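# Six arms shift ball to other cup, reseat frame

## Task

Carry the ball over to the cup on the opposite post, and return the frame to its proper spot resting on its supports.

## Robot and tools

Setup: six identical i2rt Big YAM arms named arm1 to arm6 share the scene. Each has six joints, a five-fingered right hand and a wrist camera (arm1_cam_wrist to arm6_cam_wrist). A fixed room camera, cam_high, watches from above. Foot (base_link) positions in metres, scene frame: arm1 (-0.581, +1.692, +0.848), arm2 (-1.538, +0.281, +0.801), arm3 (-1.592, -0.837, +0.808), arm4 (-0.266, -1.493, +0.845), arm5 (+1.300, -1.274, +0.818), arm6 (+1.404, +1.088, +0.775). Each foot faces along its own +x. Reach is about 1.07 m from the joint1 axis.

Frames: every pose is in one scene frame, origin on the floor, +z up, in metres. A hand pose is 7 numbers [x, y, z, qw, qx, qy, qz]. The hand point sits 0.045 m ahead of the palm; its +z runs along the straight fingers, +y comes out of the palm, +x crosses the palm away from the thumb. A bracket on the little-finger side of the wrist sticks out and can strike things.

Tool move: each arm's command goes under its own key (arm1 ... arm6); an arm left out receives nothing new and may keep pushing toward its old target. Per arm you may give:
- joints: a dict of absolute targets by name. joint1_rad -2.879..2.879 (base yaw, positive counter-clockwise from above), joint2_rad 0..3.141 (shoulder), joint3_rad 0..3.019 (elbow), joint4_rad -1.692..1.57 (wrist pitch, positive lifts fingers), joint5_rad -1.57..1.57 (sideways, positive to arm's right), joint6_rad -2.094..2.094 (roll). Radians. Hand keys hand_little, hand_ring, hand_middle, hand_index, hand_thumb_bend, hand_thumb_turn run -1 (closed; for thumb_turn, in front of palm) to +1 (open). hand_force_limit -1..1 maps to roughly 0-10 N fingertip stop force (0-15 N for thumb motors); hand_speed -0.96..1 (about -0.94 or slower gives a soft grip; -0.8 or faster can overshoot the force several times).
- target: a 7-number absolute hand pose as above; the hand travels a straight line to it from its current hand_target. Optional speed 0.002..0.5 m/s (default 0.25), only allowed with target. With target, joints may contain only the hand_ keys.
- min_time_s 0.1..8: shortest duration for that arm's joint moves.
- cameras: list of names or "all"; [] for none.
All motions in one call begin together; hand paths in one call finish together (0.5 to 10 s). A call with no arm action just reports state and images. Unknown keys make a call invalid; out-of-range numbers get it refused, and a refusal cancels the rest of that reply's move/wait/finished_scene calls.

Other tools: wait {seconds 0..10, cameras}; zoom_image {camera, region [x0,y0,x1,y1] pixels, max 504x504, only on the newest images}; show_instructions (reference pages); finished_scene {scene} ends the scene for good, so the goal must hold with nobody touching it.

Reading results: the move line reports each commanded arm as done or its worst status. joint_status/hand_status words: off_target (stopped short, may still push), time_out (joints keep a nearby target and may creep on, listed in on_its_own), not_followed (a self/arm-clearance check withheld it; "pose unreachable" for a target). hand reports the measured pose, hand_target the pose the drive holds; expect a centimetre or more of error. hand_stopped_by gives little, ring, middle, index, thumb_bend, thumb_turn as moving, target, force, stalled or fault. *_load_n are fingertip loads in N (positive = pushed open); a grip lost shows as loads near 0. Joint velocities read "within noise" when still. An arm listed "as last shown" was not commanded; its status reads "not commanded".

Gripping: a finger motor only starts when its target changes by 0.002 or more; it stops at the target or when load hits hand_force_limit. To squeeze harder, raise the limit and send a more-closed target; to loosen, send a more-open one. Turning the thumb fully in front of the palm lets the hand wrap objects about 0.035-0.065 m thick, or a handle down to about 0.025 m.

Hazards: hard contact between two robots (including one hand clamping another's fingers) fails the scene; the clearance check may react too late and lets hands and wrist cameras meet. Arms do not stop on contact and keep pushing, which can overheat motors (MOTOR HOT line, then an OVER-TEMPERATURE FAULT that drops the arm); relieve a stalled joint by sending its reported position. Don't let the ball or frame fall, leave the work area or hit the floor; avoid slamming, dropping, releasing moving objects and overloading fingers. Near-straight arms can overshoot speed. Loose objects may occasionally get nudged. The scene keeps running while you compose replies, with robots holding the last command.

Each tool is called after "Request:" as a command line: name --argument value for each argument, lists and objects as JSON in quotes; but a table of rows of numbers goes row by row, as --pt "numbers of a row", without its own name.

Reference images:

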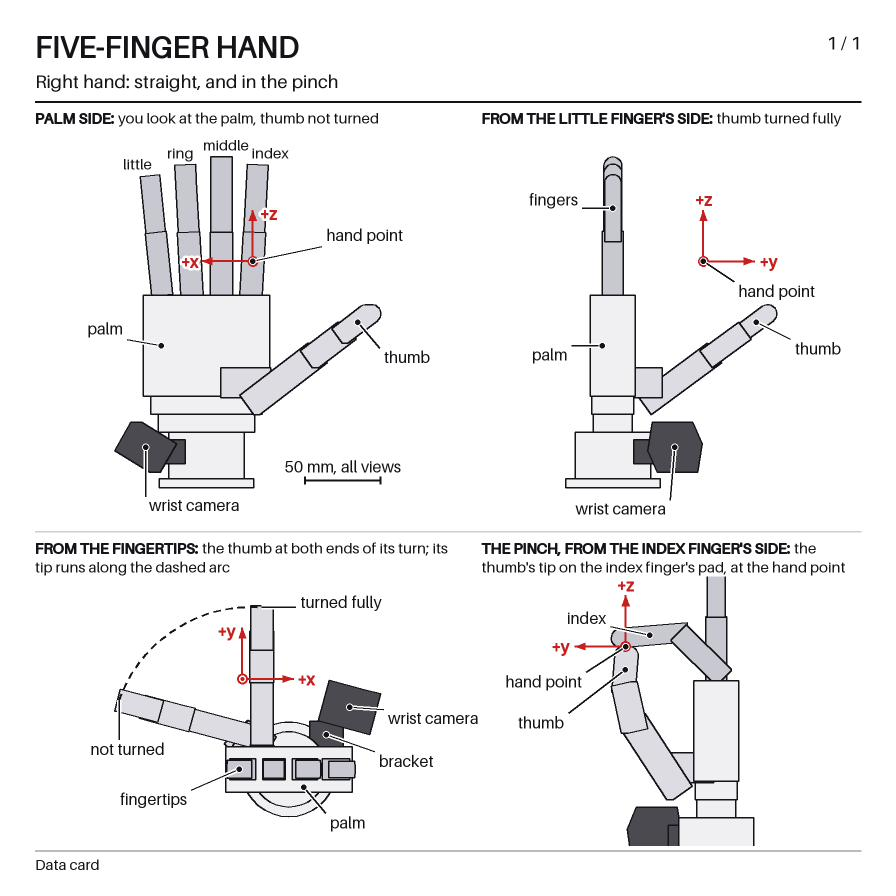

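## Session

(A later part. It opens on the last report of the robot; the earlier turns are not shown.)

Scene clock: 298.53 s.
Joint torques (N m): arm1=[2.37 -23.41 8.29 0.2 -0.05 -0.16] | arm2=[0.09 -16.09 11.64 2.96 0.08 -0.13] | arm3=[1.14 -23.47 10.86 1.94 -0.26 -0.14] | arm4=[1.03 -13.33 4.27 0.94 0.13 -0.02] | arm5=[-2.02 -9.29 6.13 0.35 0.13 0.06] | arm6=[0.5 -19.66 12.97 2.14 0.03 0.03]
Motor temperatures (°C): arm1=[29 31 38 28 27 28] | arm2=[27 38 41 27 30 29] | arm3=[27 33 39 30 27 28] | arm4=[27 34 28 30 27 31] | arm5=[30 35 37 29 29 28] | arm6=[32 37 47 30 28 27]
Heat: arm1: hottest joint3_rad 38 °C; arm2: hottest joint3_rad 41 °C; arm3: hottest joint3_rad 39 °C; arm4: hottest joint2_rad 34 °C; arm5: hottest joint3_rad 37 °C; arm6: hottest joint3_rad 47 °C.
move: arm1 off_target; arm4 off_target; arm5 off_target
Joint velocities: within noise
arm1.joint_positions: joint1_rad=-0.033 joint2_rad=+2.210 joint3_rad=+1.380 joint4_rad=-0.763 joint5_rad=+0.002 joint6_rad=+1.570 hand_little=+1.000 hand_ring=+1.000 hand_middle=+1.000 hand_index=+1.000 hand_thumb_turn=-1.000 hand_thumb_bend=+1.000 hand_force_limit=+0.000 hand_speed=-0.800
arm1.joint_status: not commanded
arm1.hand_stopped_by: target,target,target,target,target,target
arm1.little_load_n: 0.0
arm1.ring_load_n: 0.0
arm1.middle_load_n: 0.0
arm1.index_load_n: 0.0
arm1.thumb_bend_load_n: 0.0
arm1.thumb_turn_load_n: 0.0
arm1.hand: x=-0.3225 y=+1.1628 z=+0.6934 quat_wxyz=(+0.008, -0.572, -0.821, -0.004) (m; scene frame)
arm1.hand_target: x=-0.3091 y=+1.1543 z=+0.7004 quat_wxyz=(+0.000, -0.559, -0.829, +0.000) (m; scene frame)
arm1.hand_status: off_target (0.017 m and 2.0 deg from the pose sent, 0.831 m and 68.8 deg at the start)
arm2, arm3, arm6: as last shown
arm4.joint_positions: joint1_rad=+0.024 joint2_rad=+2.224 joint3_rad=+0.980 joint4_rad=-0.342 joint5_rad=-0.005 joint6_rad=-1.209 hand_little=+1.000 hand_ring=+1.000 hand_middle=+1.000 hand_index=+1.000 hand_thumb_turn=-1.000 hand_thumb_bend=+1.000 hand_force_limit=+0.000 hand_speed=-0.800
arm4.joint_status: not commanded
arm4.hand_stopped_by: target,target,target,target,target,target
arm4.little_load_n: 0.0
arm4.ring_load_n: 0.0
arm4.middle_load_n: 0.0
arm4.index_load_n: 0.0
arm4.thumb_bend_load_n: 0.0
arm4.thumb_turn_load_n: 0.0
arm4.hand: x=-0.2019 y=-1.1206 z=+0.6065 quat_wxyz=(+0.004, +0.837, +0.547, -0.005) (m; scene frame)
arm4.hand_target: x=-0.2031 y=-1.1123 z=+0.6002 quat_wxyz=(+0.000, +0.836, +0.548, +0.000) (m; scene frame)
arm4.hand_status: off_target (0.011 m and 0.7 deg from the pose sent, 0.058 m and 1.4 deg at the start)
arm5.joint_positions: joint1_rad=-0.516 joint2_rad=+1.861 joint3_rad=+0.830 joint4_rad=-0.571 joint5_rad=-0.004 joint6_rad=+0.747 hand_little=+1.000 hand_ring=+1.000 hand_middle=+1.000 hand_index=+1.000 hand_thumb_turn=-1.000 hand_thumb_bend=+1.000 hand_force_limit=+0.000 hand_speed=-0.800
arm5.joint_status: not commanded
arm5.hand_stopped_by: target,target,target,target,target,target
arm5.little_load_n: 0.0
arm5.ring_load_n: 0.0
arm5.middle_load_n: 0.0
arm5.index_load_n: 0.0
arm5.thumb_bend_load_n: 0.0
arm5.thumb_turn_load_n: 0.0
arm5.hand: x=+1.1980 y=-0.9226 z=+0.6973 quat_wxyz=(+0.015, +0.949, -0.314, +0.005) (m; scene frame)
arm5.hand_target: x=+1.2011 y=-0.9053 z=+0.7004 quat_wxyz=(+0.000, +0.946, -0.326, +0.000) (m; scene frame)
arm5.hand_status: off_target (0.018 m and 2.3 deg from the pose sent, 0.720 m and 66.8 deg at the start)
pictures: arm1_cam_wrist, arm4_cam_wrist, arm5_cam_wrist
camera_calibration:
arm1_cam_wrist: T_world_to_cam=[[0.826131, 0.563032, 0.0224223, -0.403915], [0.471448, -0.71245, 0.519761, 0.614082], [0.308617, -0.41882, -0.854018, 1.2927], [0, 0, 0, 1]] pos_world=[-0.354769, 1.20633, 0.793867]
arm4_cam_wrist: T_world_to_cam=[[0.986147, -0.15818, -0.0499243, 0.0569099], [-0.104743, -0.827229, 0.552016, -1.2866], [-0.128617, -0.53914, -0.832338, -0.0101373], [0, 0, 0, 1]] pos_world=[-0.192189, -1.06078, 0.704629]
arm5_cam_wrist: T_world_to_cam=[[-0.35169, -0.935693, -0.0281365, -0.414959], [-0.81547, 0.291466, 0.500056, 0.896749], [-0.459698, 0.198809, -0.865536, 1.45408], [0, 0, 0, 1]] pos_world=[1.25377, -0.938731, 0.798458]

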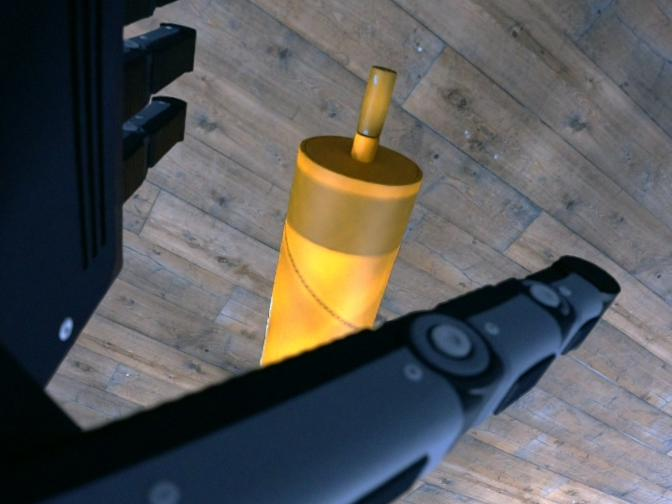

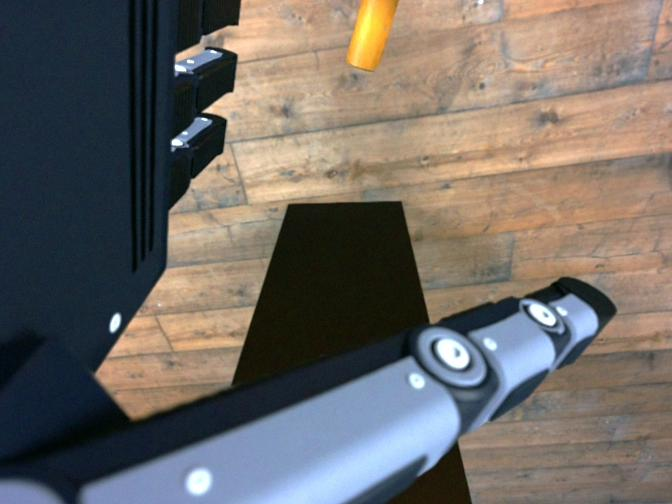

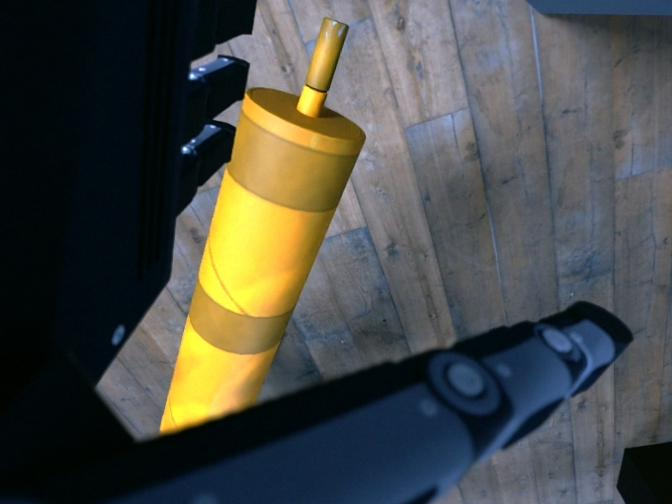

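Request:
move --arm1 '{"target": [-0.2385, 1.14, 0.607, 0, 0.5498, 0.8353, 0]}' --arm5 '{"target": [1.191, -0.909, 0.603, 0, 0.9323, -0.3616, 0]}' --arm4 '{"target": [-0.171, -1.127, 0.545, 0, 0.8363, 0.5483, 0]}' --cameras '["arm1_cam_wrist", "arm4_cam_wrist", "arm5_cam_wrist"]'

Scene clock: 414.47 s.
Joint torques (N m): arm1=[1.2 -25.76 7.86 0.73 0 0.16] | arm2=[0.15 -16.32 11.63 2.93 0.09 -0.12] | arm3=[1.38 -21.77 10.82 2.11 -0.29 -0.11] | arm4=[0.21 -14.39 2.65 0.91 0.07 -0.15] | arm5=[-0.09 -10.11 3.63 0.42 0.11 0.09] | arm6=[-0.38 -20.37 12.78 2.39 0.12 0.1]
Motor temperatures (°C): arm1=[29 37 40 28 27 28] | arm2=[27 39 42 27 29 29] | arm3=[27 35 39 29 27 28] | arm4=[27 33 26 29 27 31] | arm5=[30 36 36 29 29 28] | arm6=[32 38 49 30 28 27]
Heat: arm1: hottest joint3_rad 40 °C; arm2: hottest joint3_rad 42 °C; arm3: hottest joint3_rad 39 °C; arm4: hottest joint2_rad 33 °C; arm5: hottest joint2_rad 36 °C; arm6: hottest joint3_rad 49 °C.
move: arm1 off_target; arm4 done; arm5 off_target
Joint velocities: within noise
arm1.joint_positions: joint1_rad=+0.080 joint2_rad=+2.466 joint3_rad=+1.584 joint4_rad=-0.727 joint5_rad=-0.001 joint6_rad=+1.615 hand_little=+1.000 hand_ring=+1.000 hand_middle=+1.000 hand_index=+1.000 hand_thumb_turn=-1.000 hand_thumb_bend=+1.000 hand_force_limit=+0.000 hand_speed=-0.800
arm1.joint_status: not commanded
arm1.hand_stopped_by: target,target,target,target,target,target
arm1.little_load_n: 0.0
arm1.ring_load_n: 0.0
arm1.middle_load_n: 0.0
arm1.index_load_n: 0.0
arm1.thumb_bend_load_n: -0.5
arm1.thumb_turn_load_n: 0.0
arm1.hand: x=-0.2475 y=+1.1577 z=+0.6005 quat_wxyz=(+0.015, -0.544, -0.839, -0.008) (m; scene frame)
arm1.hand_target: x=-0.2387 y=+1.1405 z=+0.6075 quat_wxyz=(+0.000, -0.550, -0.835, +0.000) (m; scene frame)
arm1.hand_status: off_target (0.021 m and 2.1 deg from the pose sent, 0.123 m and 3.2 deg at the start)
arm2, arm3, arm6: as last shown
arm2.little_load_n: -0.5
arm2.thumb_turn_load_n: 0.5
arm4.joint_positions: joint1_rad=-0.042 joint2_rad=+2.373 joint3_rad=+1.005 joint4_rad=-0.220 joint5_rad=-0.003 joint6_rad=-1.272 hand_little=+1.000 hand_ring=+1.000 hand_middle=+1.000 hand_index=+1.000 hand_thumb_turn=-1.000 hand_thumb_bend=+1.000 hand_force_limit=+0.000 hand_speed=-0.800
arm4.joint_status: not commanded
arm4.hand_stopped_by: target,target,target,target,target,target
arm4.little_load_n: 0.0
arm4.ring_load_n: 0.0
arm4.middle_load_n: 0.0
arm4.index_load_n: 0.0
arm4.thumb_bend_load_n: 0.0
arm4.thumb_turn_load_n: 0.0
arm4.hand: x=-0.1749 y=-1.1339 z=+0.5491 quat_wxyz=(+0.005, +0.838, +0.546, -0.005) (m; scene frame)
arm4.hand_target: x=-0.1710 y=-1.1272 z=+0.5452 quat_wxyz=(+0.000, +0.836, +0.548, +0.000) (m; scene frame)
arm4.hand_status: done (0.009 m and 0.9 deg from the pose sent, 0.069 m and 0.7 deg at the start)
arm5.joint_positions: joint1_rad=-0.516 joint2_rad=+2.119 joint3_rad=+0.837 joint4_rad=-0.313 joint5_rad=-0.003 joint6_rad=+0.846 hand_little=+1.000 hand_ring=+1.000 hand_middle=+1.000 hand_index=+1.000 hand_thumb_turn=-1.000 hand_thumb_bend=+1.000 hand_force_limit=+0.000 hand_speed=-0.800
arm5.joint_status: not commanded
arm5.hand_stopped_by: target,target,target,target,target,target
arm5.little_load_n: 0.0
arm5.ring_load_n: 0.0
arm5.middle_load_n: 0.0
arm5.index_load_n: 0.0
arm5.thumb_bend_load_n: 0.0
arm5.thumb_turn_load_n: 0.0
arm5.hand: x=+1.1959 y=-0.9199 z=+0.6028 quat_wxyz=(+0.011, +0.933, -0.360, +0.004) (m; scene frame)
arm5.hand_target: x=+1.1910 y=-0.9091 z=+0.6032 quat_wxyz=(+0.000, +0.932, -0.362, +0.000) (m; scene frame)
arm5.hand_status: off_target (0.012 m and 1.4 deg from the pose sent, 0.096 m and 6.1 deg at the start)
pictures: arm1_cam_wrist, arm4_cam_wrist, arm5_cam_wrist
camera_calibration:
arm1_cam_wrist: T_world_to_cam=[[0.786948, 0.616443, 0.0266815, -0.534932], [0.521164, -0.68722, 0.506079, 0.61461], [0.330305, -0.384352, -0.862074, 1.15841], [0, 0, 0, 1]] pos_world=[-0.281978, 1.19736, 0.701866]
arm4_cam_wrist: T_world_to_cam=[[0.985764, -0.160883, -0.0488553, 0.0216836], [-0.107339, -0.825813, 0.553635, -1.26283], [-0.129416, -0.540509, -0.831325, -0.063846], [0, 0, 0, 1]] pos_world=[-0.165189, -1.07389, 0.647132]
arm5_cam_wrist: T_world_to_cam=[[-0.442828, -0.89588, -0.0360929, -0.2654], [-0.783812, 0.367259, 0.500758, 0.972771], [-0.435364, 0.25004, -0.864834, 1.38843], [0, 0, 0, 1]] pos_world=[1.24941, -0.942188, 0.704058]

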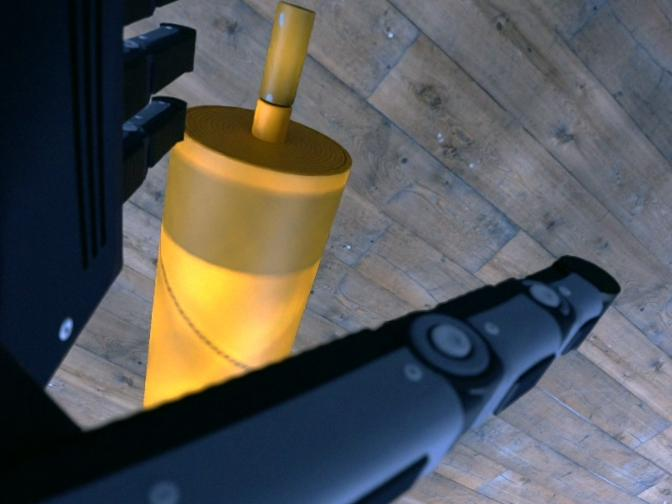

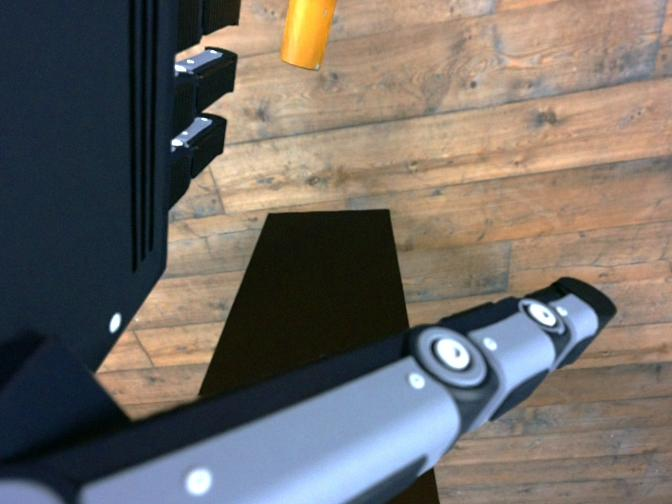

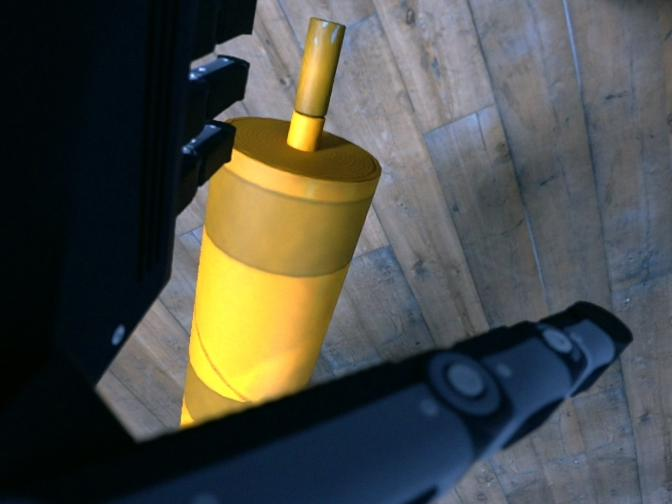

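Request:
zoom_image --camera "arm5_cam_wrist" --region '[200, 0, 400, 200]'

Request:
zoom_image --camera "arm1_cam_wrist" --region '[170, 0, 370, 200]'

Request:
zoom_image --camera "arm4_cam_wrist" --region '[250, 0, 390, 100]'

Scaled by 2.520 from the camera's 672x504 image, which has a finer 960x720 frame.

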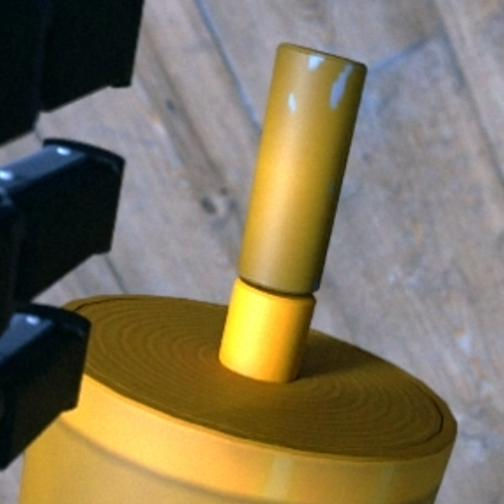

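Scaled by 2.520 from the camera's 672x504 image, which has a finer 960x720 frame.

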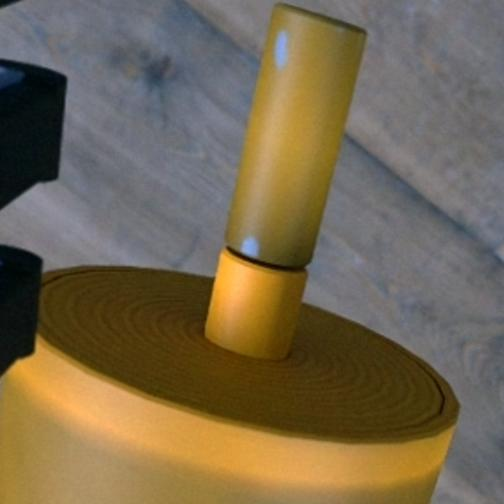

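Scaled by 3.600 from the camera's 672x504 image, which has a finer 960x720 frame.

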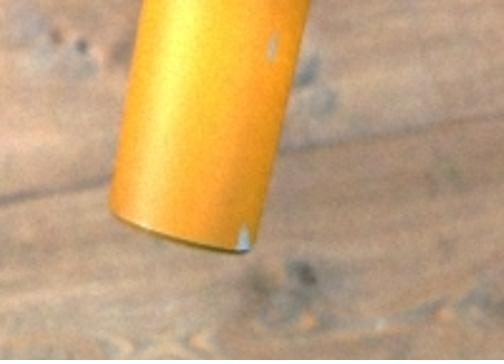

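Request:
move --arm1 '{"target": [-0.2367, 1.1413, 0.520, 0, 0.5548, 0.832, 0], "speed": 0.1}' --arm5 '{"target": [1.2008, -0.9186, 0.535, 0, 0.9406, -0.3396, 0], "speed": 0.1}' --arm4 '{"target": [-0.1712, -1.1154, 0.505, 0, 0.8363, 0.5483, 0], "speed": 0.1}' --cameras '["arm1_cam_wrist", "arm4_cam_wrist", "arm5_cam_wrist"]'

Scene clock: 472.20 s.
Joint torques (N m): arm1=[1.61 -24.7 7.21 1.06 -0.01 0.15] | arm2=[0.21 -16.09 11.6 2.99 0.07 -0.12] | arm3=[0.21 -22.65 10.82 2.15 -0.22 -0.11] | arm4=[0.56 -14.39 2.51 0.95 0.05 -0.11] | arm5=[-1.79 -9.82 2.28 0.47 0.12 -0.17] | arm6=[-0.03 -20.37 12.72 2.21 0.05 0.11]
Motor temperatures (°C): arm1=[29 36 39 28 27 28] | arm2=[27 40 43 27 29 29] | arm3=[27 35 39 29 27 28] | arm4=[27 33 26 29 27 31] | arm5=[29 35 34 28 28 28] | arm6=[32 38 50 29 28 27]
Heat: arm1: hottest joint3_rad 39 °C; arm2: hottest joint3_rad 43 °C; arm3: hottest joint3_rad 39 °C; arm4: hottest joint2_rad 33 °C; arm5: hottest joint2_rad 35 °C; arm6: hottest joint3_rad 50 °C.
move: arm1 off_target; arm4 done; arm5 done
Joint velocities: within noise
arm1.joint_positions: joint1_rad=+0.080 joint2_rad=+2.630 joint3_rad=+1.672 joint4_rad=-0.639 joint5_rad=-0.001 joint6_rad=+1.632 hand_little=+1.000 hand_ring=+1.000 hand_middle=+1.000 hand_index=+1.000 hand_thumb_turn=-1.000 hand_thumb_bend=+1.000 hand_force_limit=+0.000 hand_speed=-0.800
arm1.joint_status: not commanded
arm1.hand_stopped_by: target,target,target,target,target,target
arm1.little_load_n: 0.0
arm1.ring_load_n: 0.0
arm1.middle_load_n: 0.0
arm1.index_load_n: 0.0
arm1.thumb_bend_load_n: 0.0
arm1.thumb_turn_load_n: 0.0
arm1.hand: x=-0.2452 y=+1.1517 z=+0.5252 quat_wxyz=(+0.010, -0.551, -0.835, -0.005) (m; scene frame)
arm1.hand_target: x=-0.2369 y=+1.1418 z=+0.5204 quat_wxyz=(+0.000, -0.555, -0.832, +0.000) (m; scene frame)
arm1.hand_status: off_target (0.014 m and 1.4 deg from the pose sent, 0.083 m and 2.4 deg at the start)
arm2, arm3, arm6: as last shown
arm2.little_load_n: 0.0
arm2.thumb_turn_load_n: 0.0
arm4.joint_positions: joint1_rad=-0.042 joint2_rad=+2.479 joint3_rad=+1.091 joint4_rad=-0.192 joint5_rad=-0.003 joint6_rad=-1.272 hand_little=+1.000 hand_ring=+1.000 hand_middle=+1.000 hand_index=+1.000 hand_thumb_turn=-1.000 hand_thumb_bend=+1.000 hand_force_limit=+0.000 hand_speed=-0.800
arm4.joint_status: not commanded
arm4.hand_stopped_by: target,target,target,target,target,target
arm4.little_load_n: 0.0
arm4.ring_load_n: 0.0
arm4.middle_load_n: 0.0
arm4.index_load_n: 0.0
arm4.thumb_bend_load_n: 0.0
arm4.thumb_turn_load_n: 0.0
arm4.hand: x=-0.1730 y=-1.1182 z=+0.5124 quat_wxyz=(+0.002, +0.838, +0.546, -0.003) (m; scene frame)
arm4.hand_target: x=-0.1713 y=-1.1157 z=+0.5051 quat_wxyz=(+0.000, +0.836, +0.548, +0.000) (m; scene frame)
arm4.hand_status: done (0.008 m and 0.5 deg from the pose sent, 0.048 m and 0.9 deg at the start)
arm5.joint_positions: joint1_rad=-0.516 joint2_rad=+2.302 joint3_rad=+0.879 joint4_rad=-0.158 joint5_rad=-0.003 joint6_rad=+0.805 hand_little=+1.000 hand_ring=+1.000 hand_middle=+1.000 hand_index=+1.000 hand_thumb_turn=-1.000 hand_thumb_bend=+1.000 hand_force_limit=+0.000 hand_speed=-0.800
arm5.joint_status: not commanded
arm5.hand_stopped_by: target,target,target,target,target,target
arm5.little_load_n: -0.5
arm5.ring_load_n: 0.0
arm5.middle_load_n: 0.0
arm5.index_load_n: 0.0
arm5.thumb_bend_load_n: -0.5
arm5.thumb_turn_load_n: 0.0
arm5.hand: x=+1.1971 y=-0.9236 z=+0.5395 quat_wxyz=(+0.005, +0.940, -0.341, +0.001) (m; scene frame)
arm5.hand_target: x=+1.2008 y=-0.9188 z=+0.5352 quat_wxyz=(+0.000, +0.941, -0.340, +0.000) (m; scene frame)
arm5.hand_status: done (0.008 m and 0.7 deg from the pose sent, 0.068 m and 2.9 deg at the start)
arm6.middle_load_n: 0.5
pictures: arm1_cam_wrist, arm4_cam_wrist, arm5_cam_wrist
camera_calibration:
arm1_cam_wrist: T_world_to_cam=[[0.796813, 0.603743, 0.0241424, -0.512722], [0.507554, -0.690474, 0.515398, 0.643002], [0.327838, -0.398422, -0.856611, 1.10317], [0, 0, 0, 1]] pos_world=[-0.279476, 1.19306, 0.625967]
arm4_cam_wrist: T_world_to_cam=[[0.985813, -0.160458, -0.0492491, 0.0212205], [-0.107848, -0.830377, 0.546665, -1.23103], [-0.128612, -0.533598, -0.835902, -0.0754577], [0, 0, 0, 1]] pos_world=[-0.163388, -1.05907, 0.610928]
arm5_cam_wrist: T_world_to_cam=[[-0.405676, -0.912797, -0.0472118, -0.324633], [-0.79704, 0.328002, 0.507092, 0.982909], [-0.447386, 0.243344, -0.860598, 1.34107], [0, 0, 0, 1]] pos_world=[1.2517, -0.945061, 0.640367]

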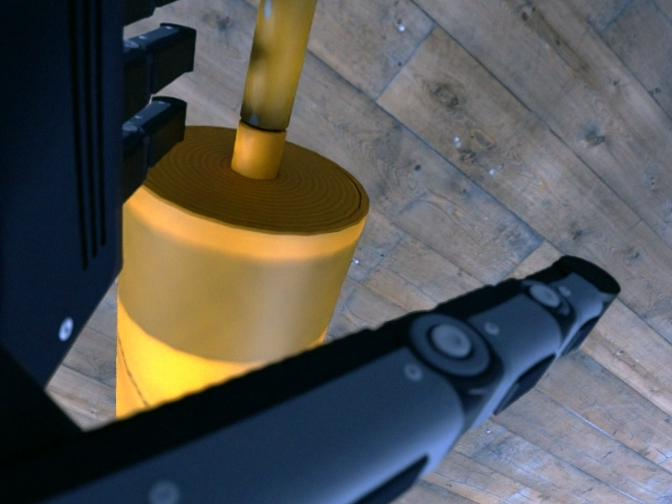

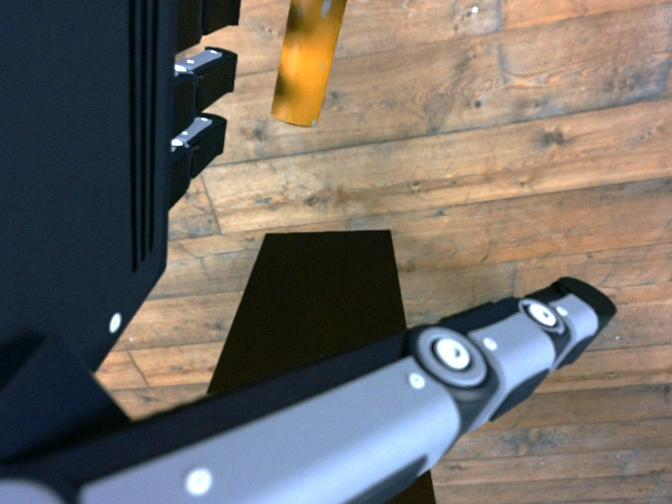

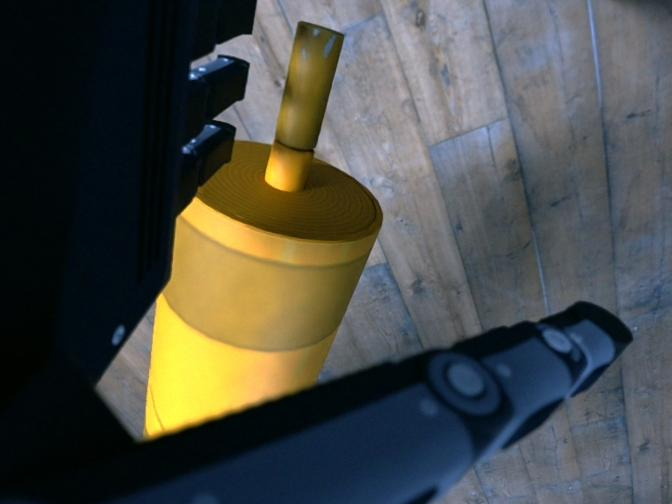

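Request:
move --arm1 '{"target": [-0.2366, 1.146, 0.455, 0, 0.5548, 0.832, 0], "speed": 0.08}' --arm5 '{"target": [1.204, -0.9196, 0.45, 0, 0.9406, -0.3396, 0], "speed": 0.08}' --arm4 '{"target": [-0.1739, -1.1212, 0.445, 0, 0.8363, 0.5483, 0], "speed": 0.08}' --cameras '["arm1_cam_wrist", "arm4_cam_wrist", "arm5_cam_wrist"]'

Scene clock: 503.07 s.
Joint torques (N m): arm1=[1.9 -25 6.99 0.98 -0.01 0.16] | arm2=[-0.09 -16.15 11.63 2.89 0.09 -0.12] | arm3=[0.91 -21.36 10.73 2.04 -0.23 -0.11] | arm4=[0.73 -14.8 1.63 0.92 0.06 -0.07] | arm5=[-2.14 -10.46 0.95 0.5 0.12 -0.16] | arm6=[-0.15 -20.19 12.83 2.22 0.08 0.11]
Motor temperatures (°C): arm1=[29 38 39 28 27 28] | arm2=[27 40 43 27 29 29] | arm3=[27 36 40 29 27 28] | arm4=[27 34 26 29 27 31] | arm5=[29 35 34 28 28 28] | arm6=[32 38 50 29 28 27]
Heat: arm1: hottest joint3_rad 39 °C; arm2: hottest joint3_rad 43 °C; arm3: hottest joint3_rad 40 °C; arm4: hottest joint2_rad 34 °C; arm5: hottest joint2_rad 35 °C; arm6: hottest joint3_rad 50 °C.
move: arm1 off_target; arm4 done; arm5 done
Joint velocities: within noise
arm1.joint_positions: joint1_rad=+0.080 joint2_rad=+2.767 joint3_rad=+1.758 joint4_rad=-0.583 joint5_rad=-0.001 joint6_rad=+1.635 hand_little=+1.000 hand_ring=+1.000 hand_middle=+1.000 hand_index=+1.000 hand_thumb_turn=-1.000 hand_thumb_bend=+1.000 hand_force_limit=+0.000 hand_speed=-0.800
arm1.joint_status: not commanded
arm1.hand_stopped_by: target,target,target,target,target,target
arm1.little_load_n: 0.0
arm1.ring_load_n: 0.0
arm1.middle_load_n: 0.0
arm1.index_load_n: 0.0
arm1.thumb_bend_load_n: 0.0
arm1.thumb_turn_load_n: 0.0
arm1.hand: x=-0.2455 y=+1.1520 z=+0.4638 quat_wxyz=(+0.008, -0.552, -0.834, -0.004) (m; scene frame)
arm1.hand_target: x=-0.2368 y=+1.1465 z=+0.4556 quat_wxyz=(+0.000, -0.555, -0.832, +0.000) (m; scene frame)
arm1.hand_status: off_target (0.014 m and 1.0 deg from the pose sent, 0.071 m and 1.4 deg at the start)
arm2, arm3, arm6: as last shown
arm2.middle_load_n: -0.5
arm4.joint_positions: joint1_rad=-0.042 joint2_rad=+2.638 joint3_rad=+1.174 joint4_rad=-0.116 joint5_rad=-0.003 joint6_rad=-1.272 hand_little=+1.000 hand_ring=+1.000 hand_middle=+1.000 hand_index=+1.000 hand_thumb_turn=-1.000 hand_thumb_bend=+1.000 hand_force_limit=+0.000 hand_speed=-0.800
arm4.joint_status: not commanded
arm4.hand_stopped_by: target,target,target,target,target,target
arm4.little_load_n: 0.0
arm4.ring_load_n: 0.0
arm4.middle_load_n: 0.0
arm4.index_load_n: 0.0
arm4.thumb_bend_load_n: 0.0
arm4.thumb_turn_load_n: 0.0
arm4.hand: x=-0.1734 y=-1.1226 z=+0.4520 quat_wxyz=(+0.002, +0.838, +0.546, -0.003) (m; scene frame)
arm4.hand_target: x=-0.1739 y=-1.1213 z=+0.4451 quat_wxyz=(+0.000, +0.836, +0.548, +0.000) (m; scene frame)
arm4.hand_status: done (0.007 m and 0.5 deg from the pose sent, 0.068 m and 0.5 deg at the start)
arm5.joint_positions: joint1_rad=-0.520 joint2_rad=+2.546 joint3_rad=+1.000 joint4_rad=-0.031 joint5_rad=-0.003 joint6_rad=+0.797 hand_little=+1.000 hand_ring=+1.000 hand_middle=+1.000 hand_index=+1.000 hand_thumb_turn=-1.000 hand_thumb_bend=+1.000 hand_force_limit=+0.000 hand_speed=-0.800
arm5.joint_status: not commanded
arm5.hand_stopped_by: target,target,target,target,target,target
arm5.little_load_n: 0.0
arm5.ring_load_n: 0.0
arm5.middle_load_n: 0.0
arm5.index_load_n: -0.5
arm5.thumb_bend_load_n: 0.0
arm5.thumb_turn_load_n: 0.0
arm5.hand: x=+1.1982 y=-0.9212 z=+0.4549 quat_wxyz=(+0.003, +0.941, -0.339, +0.000) (m; scene frame)
arm5.hand_target: x=+1.2039 y=-0.9197 z=+0.4501 quat_wxyz=(+0.000, +0.941, -0.340, +0.000) (m; scene frame)
arm5.hand_status: done (0.008 m and 0.4 deg from the pose sent, 0.090 m and 0.6 deg at the start)
arm6.middle_load_n: 0.0
pictures: arm1_cam_wrist, arm4_cam_wrist, arm5_cam_wrist
camera_calibration:
arm1_cam_wrist: T_world_to_cam=[[0.799031, 0.600846, 0.0231191, -0.506799], [0.503724, -0.68988, 0.519931, 0.671286], [0.328348, -0.403795, -0.853895, 1.05584], [0, 0, 0, 1]] pos_world=[-0.279876, 1.19396, 0.564267]
arm4_cam_wrist: T_world_to_cam=[[0.985813, -0.160458, -0.0492491, 0.0179342], [-0.107848, -0.830377, 0.546665, -1.2017], [-0.128612, -0.533598, -0.835902, -0.128345], [0, 0, 0, 1]] pos_world=[-0.163788, -1.06347, 0.550528]
arm5_cam_wrist: T_world_to_cam=[[-0.40186, -0.914288, -0.0508518, -0.330143], [-0.798147, 0.322509, 0.508871, 1.02149], [-0.448854, 0.245082, -0.859339, 1.27094], [0, 0, 0, 1]] pos_world=[1.2531, -0.942771, 0.55557]

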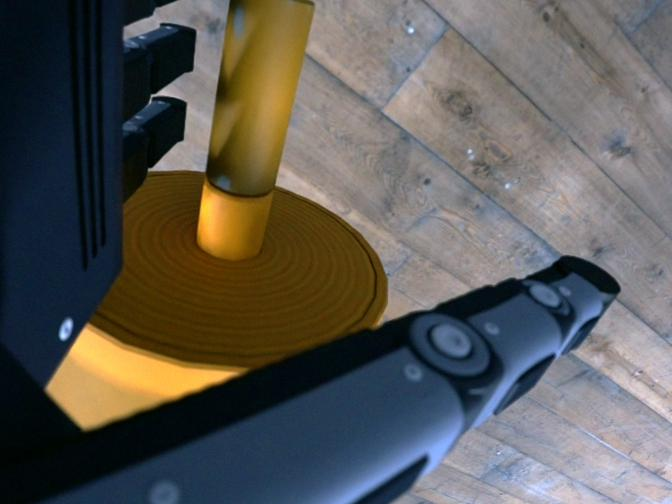

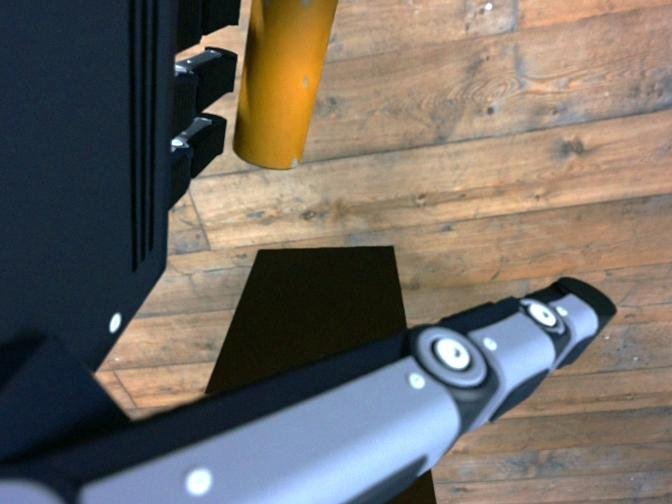

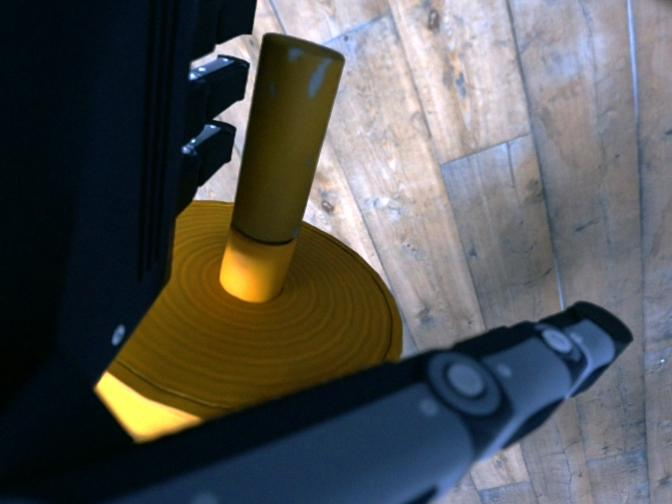

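Request:
move --arm1 '{"target": [-0.2386, 1.1506, 0.434, 0, 0.5548, 0.832, 0], "speed": 0.08}' --arm5 '{"target": [1.202, -0.928, 0.437, 0, 0.9406, -0.3396, 0], "speed": 0.08}' --arm4 '{"target": [-0.1702, -1.1228, 0.421, 0, 0.8363, 0.5483, 0], "speed": 0.08}' --cameras '["arm1_cam_wrist", "arm4_cam_wrist", "arm5_cam_wrist"]'

Scene clock: 535.83 s.
Joint torques (N m): arm1=[2.2 -24.7 6.58 1.01 0 0.14] | arm2=[0.15 -16.09 11.6 2.92 0.09 -0.12] | arm3=[0.73 -22.42 10.89 1.95 -0.24 -0.09] | arm4=[0.26 -15.15 1.35 0.91 0.08 -0.15] | arm5=[-1.55 -10.17 0.59 0.51 0.11 -0.1] | arm6=[-0.15 -20.13 13 2.43 0 0.1]
Motor temperatures (°C): arm1=[28 37 38 28 27 28] | arm2=[27 40 43 27 29 29] | arm3=[27 36 40 29 27 28] | arm4=[27 35 26 29 27 31] | arm5=[29 35 33 28 28 28] | arm6=[32 38 50 29 28 27]
Heat: arm1: hottest joint3_rad 38 °C; arm2: hottest joint3_rad 43 °C; arm3: hottest joint3_rad 40 °C; arm4: hottest joint2_rad 35 °C; arm5: hottest joint2_rad 35 °C; arm6: hottest joint3_rad 50 °C.
move: arm1 off_target; arm4 done; arm5 done
Joint velocities: within noise
arm1.joint_positions: joint1_rad=+0.080 joint2_rad=+2.813 joint3_rad=+1.781 joint4_rad=-0.560 joint5_rad=-0.001 joint6_rad=+1.636 hand_little=+1.000 hand_ring=+1.000 hand_middle=+1.000 hand_index=+1.000 hand_thumb_turn=-1.000 hand_thumb_bend=+1.000 hand_force_limit=+0.000 hand_speed=-0.800
arm1.joint_status: not commanded
arm1.hand_stopped_by: target,target,target,target,target,target
arm1.little_load_n: 0.0
arm1.ring_load_n: 0.0
arm1.middle_load_n: 0.0
arm1.index_load_n: 0.0
arm1.thumb_bend_load_n: 0.0
arm1.thumb_turn_load_n: 0.0
arm1.hand: x=-0.2474 y=+1.1556 z=+0.4421 quat_wxyz=(+0.007, -0.553, -0.833, -0.004) (m; scene frame)
arm1.hand_target: x=-0.2388 y=+1.1510 z=+0.4345 quat_wxyz=(+0.000, -0.555, -0.832, +0.000) (m; scene frame)
arm1.hand_status: off_target (0.013 m and 1.0 deg from the pose sent, 0.031 m and 1.0 deg at the start)
arm2, arm3, arm6: as last shown
arm2.middle_load_n: 0.0
arm4.joint_positions: joint1_rad=-0.042 joint2_rad=+2.701 joint3_rad=+1.217 joint4_rad=-0.095 joint5_rad=-0.003 joint6_rad=-1.273 hand_little=+1.000 hand_ring=+1.000 hand_middle=+1.000 hand_index=+1.000 hand_thumb_turn=-1.000 hand_thumb_bend=+1.000 hand_force_limit=+0.000 hand_speed=-0.800
arm4.joint_status: not commanded
arm4.hand_stopped_by: target,target,target,target,target,target
arm4.little_load_n: 0.0
arm4.ring_load_n: 0.0
arm4.middle_load_n: 0.0
arm4.index_load_n: 0.0
arm4.thumb_bend_load_n: 0.0
arm4.thumb_turn_load_n: 0.0
arm4.hand: x=-0.1735 y=-1.1233 z=+0.4278 quat_wxyz=(+0.002, +0.838, +0.546, -0.003) (m; scene frame)
arm4.hand_target: x=-0.1703 y=-1.1230 z=+0.4212 quat_wxyz=(+0.000, +0.836, +0.548, +0.000) (m; scene frame)
arm4.hand_status: done (0.008 m and 0.5 deg from the pose sent, 0.031 m and 0.5 deg at the start)
arm5.joint_positions: joint1_rad=-0.520 joint2_rad=+2.580 joint3_rad=+1.003 joint4_rad=+0.005 joint5_rad=-0.003 joint6_rad=+0.797 hand_little=+1.000 hand_ring=+1.000 hand_middle=+1.000 hand_index=+1.000 hand_thumb_turn=-1.000 hand_thumb_bend=+1.000 hand_force_limit=+0.000 hand_speed=-0.800
arm5.joint_status: not commanded
arm5.hand_stopped_by: target,target,target,target,target,target
arm5.little_load_n: 0.0
arm5.ring_load_n: 0.0
arm5.middle_load_n: 0.0
arm5.index_load_n: 0.0
arm5.thumb_bend_load_n: 0.0
arm5.thumb_turn_load_n: 0.0
arm5.hand: x=+1.1989 y=-0.9269 z=+0.4427 quat_wxyz=(+0.002, +0.941, -0.339, -0.001) (m; scene frame)
arm5.hand_target: x=+1.2019 y=-0.9280 z=+0.4371 quat_wxyz=(+0.000, +0.941, -0.340, +0.000) (m; scene frame)
arm5.hand_status: done (0.007 m and 0.2 deg from the pose sent, 0.020 m and 0.4 deg at the start)
pictures: arm1_cam_wrist, arm4_cam_wrist, arm5_cam_wrist
camera_calibration:
arm1_cam_wrist: T_world_to_cam=[[0.799499, 0.600227, 0.0229947, -0.506002], [0.50311, -0.69007, 0.520273, 0.685879], [0.32815, -0.404389, -0.853691, 1.03993], [0, 0, 0, 1]] pos_world=[-0.281776, 1.19756, 0.542567]
arm4_cam_wrist: T_world_to_cam=[[0.985872, -0.160094, -0.0492541, 0.0171445], [-0.107543, -0.830438, 0.546633, -1.18898], [-0.128415, -0.533614, -0.835922, -0.14888], [0, 0, 0, 1]] pos_world=[-0.163887, -1.06407, 0.526328]
arm5_cam_wrist: T_world_to_cam=[[-0.401814, -0.9141, -0.0544589, -0.334028], [-0.797935, 0.320333, 0.510575, 1.02694], [-0.449272, 0.248611, -0.858107, 1.26534], [0, 0, 0, 1]] pos_world=[1.2537, -0.948874, 0.543272]

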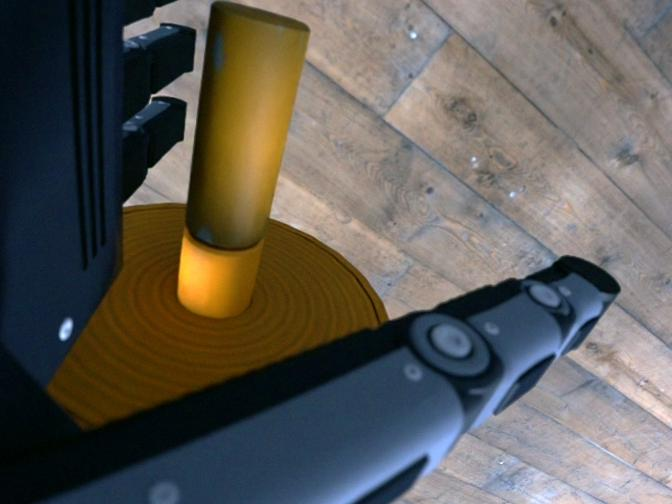

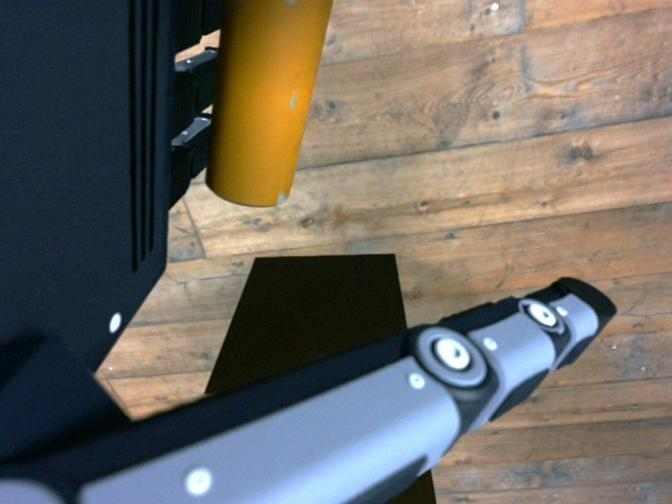

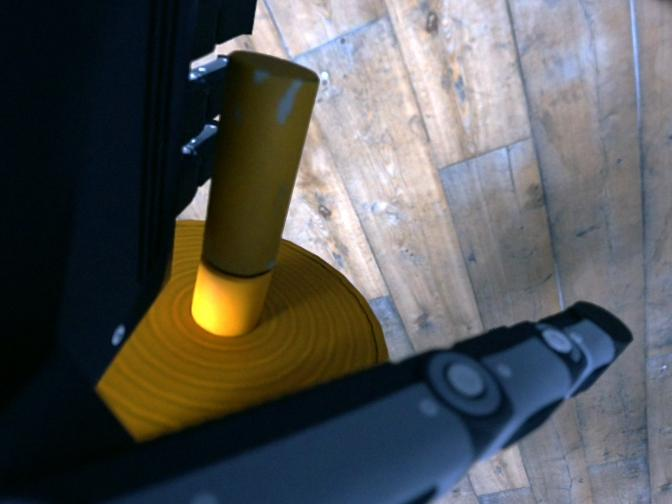

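Request:
move --arm1 '{"joints": {"hand_little": 0.0, "hand_ring": 0.0, "hand_middle": 0.0, "hand_index": 0.0, "hand_force_limit": -0.4}}' --arm5 '{"joints": {"hand_little": 0.0, "hand_ring": 0.0, "hand_middle": 0.0, "hand_index": 0.0, "hand_force_limit": -0.4}}' --arm4 '{"joints": {"hand_little": 0.0, "hand_ring": 0.0, "hand_middle": 0.0, "hand_index": 0.0, "hand_force_limit": -0.4}}' --cameras '["arm1_cam_wrist", "arm4_cam_wrist", "arm5_cam_wrist"]'

Scene clock: 548.40 s.
Joint torques (N m): arm1=[1.96 -24.64 6.57 1.06 -0.02 0.13] | arm2=[0.15 -16.03 11.66 2.96 0.09 -0.14] | arm3=[0.73 -22.3 10.77 1.96 -0.25 -0.06] | arm4=[0.09 -15.03 1.4 1.01 0.1 -0.14] | arm5=[-1.49 -10.29 0.61 0.44 -0.05 -0.1] | arm6=[-0.26 -20.37 12.79 2.17 0.06 0.16]
Motor temperatures (°C): arm1=[28 38 38 28 27 28] | arm2=[27 40 43 26 29 29] | arm3=[27 36 40 29 27 28] | arm4=[27 34 26 29 27 31] | arm5=[29 35 33 28 28 27] | arm6=[32 38 50 29 28 27]
Heat: arm1: hottest joint2_rad 38 °C; arm2: hottest joint3_rad 43 °C; arm3: hottest joint3_rad 40 °C; arm4: hottest joint2_rad 34 °C; arm5: hottest joint2_rad 35 °C; arm6: hottest joint3_rad 50 °C.
move: arm1 done; arm4 done; arm5 done
Joint velocities: within noise
arm1.joint_positions: joint1_rad=+0.080 joint2_rad=+2.813 joint3_rad=+1.781 joint4_rad=-0.560 joint5_rad=-0.001 joint6_rad=+1.637 hand_little=+0.000 hand_ring=+0.000 hand_middle=+0.000 hand_index=+0.000 hand_thumb_turn=-1.000 hand_thumb_bend=+1.000 hand_force_limit=-0.400 hand_speed=-0.800
arm1.joint_status: all done
arm1.hand_stopped_by: target,target,target,target,target,target
arm1.little_load_n: 0.0
arm1.ring_load_n: 0.5
arm1.middle_load_n: 0.5
arm1.index_load_n: 0.0
arm1.thumb_bend_load_n: 0.0
arm1.thumb_turn_load_n: 0.0
arm1.hand: x=-0.2474 y=+1.1556 z=+0.4421 quat_wxyz=(+0.007, -0.553, -0.833, -0.004) (m; scene frame)
arm1.hand_target: x=-0.2388 y=+1.1510 z=+0.4345 quat_wxyz=(+0.000, -0.555, -0.832, +0.000) (m; scene frame)
arm1.hand_status: not commanded
arm2, arm3, arm6: as last shown
arm4.joint_positions: joint1_rad=-0.042 joint2_rad=+2.701 joint3_rad=+1.217 joint4_rad=-0.095 joint5_rad=-0.003 joint6_rad=-1.273 hand_little=+0.000 hand_ring=+0.000 hand_middle=+0.000 hand_index=+0.000 hand_thumb_turn=-1.000 hand_thumb_bend=+1.000 hand_force_limit=-0.400 hand_speed=-0.800
arm4.joint_status: all done
arm4.hand_stopped_by: target,target,target,target,target,target
arm4.little_load_n: 0.0
arm4.ring_load_n: 0.5
arm4.middle_load_n: 0.0
arm4.index_load_n: 0.0
arm4.thumb_bend_load_n: 0.0
arm4.thumb_turn_load_n: 0.0
arm4.hand: x=-0.1734 y=-1.1232 z=+0.4278 quat_wxyz=(+0.002, +0.838, +0.546, -0.003) (m; scene frame)
arm4.hand_target: x=-0.1703 y=-1.1230 z=+0.4212 quat_wxyz=(+0.000, +0.836, +0.548, +0.000) (m; scene frame)
arm4.hand_status: not commanded
arm5.joint_positions: joint1_rad=-0.520 joint2_rad=+2.581 joint3_rad=+1.003 joint4_rad=+0.007 joint5_rad=+0.000 joint6_rad=+0.797 hand_little=+0.000 hand_ring=+0.000 hand_middle=+0.000 hand_index=+0.000 hand_thumb_turn=-1.000 hand_thumb_bend=+1.000 hand_force_limit=-0.400 hand_speed=-0.800
arm5.joint_status: all done
arm5.hand_stopped_by: target,target,target,target,target,target
arm5.little_load_n: 0.5
arm5.ring_load_n: 0.0
arm5.middle_load_n: 0.0
arm5.index_load_n: 0.0
arm5.thumb_bend_load_n: 0.0
arm5.thumb_turn_load_n: 0.0
arm5.hand: x=+1.1995 y=-0.9267 z=+0.4422 quat_wxyz=(+0.000, +0.941, -0.339, +0.001) (m; scene frame)
arm5.hand_target: x=+1.2019 y=-0.9278 z=+0.4372 quat_wxyz=(+0.000, +0.941, -0.340, +0.000) (m; scene frame)
arm5.hand_status: not commanded
pictures: arm1_cam_wrist, arm4_cam_wrist, arm5_cam_wrist
camera_calibration:
arm1_cam_wrist: T_world_to_cam=[[0.799752, 0.59989, 0.0229982, -0.505529], [0.502831, -0.6903, 0.520237, 0.686095], [0.327961, -0.404496, -0.853712, 1.04001], [0, 0, 0, 1]] pos_world=[-0.281776, 1.19756, 0.542567]
arm4_cam_wrist: T_world_to_cam=[[0.985931, -0.159735, -0.0492371, 0.0175272], [-0.107244, -0.830451, 0.546672, -1.18897], [-0.128211, -0.533701, -0.835898, -0.148952], [0, 0, 0, 1]] pos_world=[-0.163887, -1.06407, 0.526328]
arm5_cam_wrist: T_world_to_cam=[[-0.401615, -0.914022, -0.0571771, -0.332631], [-0.799616, 0.31954, 0.508437, 1.0299], [-0.446452, 0.249916, -0.859199, 1.26342], [0, 0, 0, 1]] pos_world=[1.25399, -0.948876, 0.542868]

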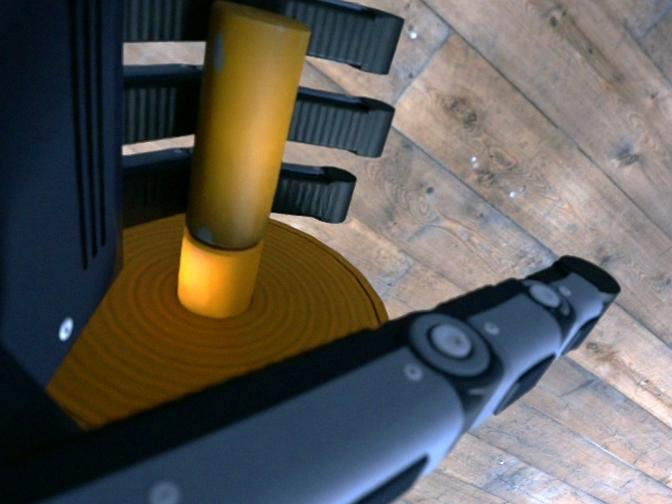

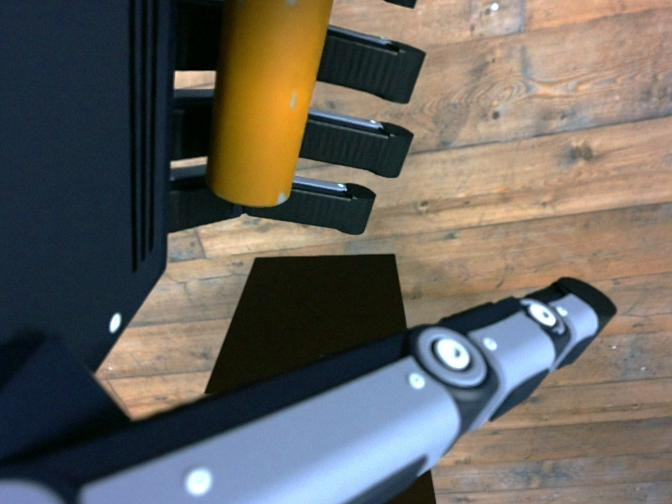

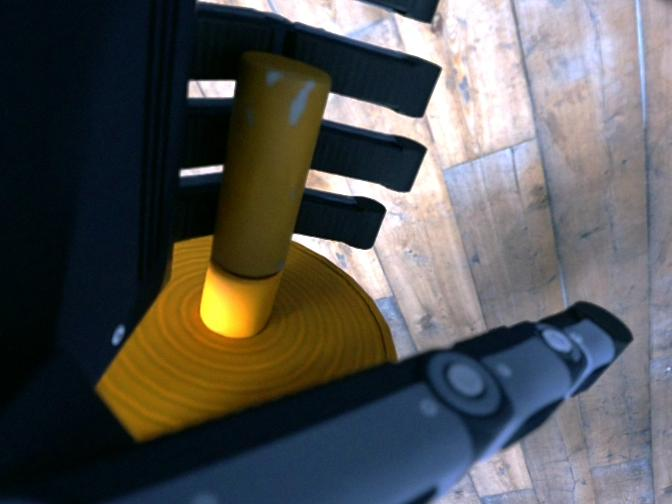

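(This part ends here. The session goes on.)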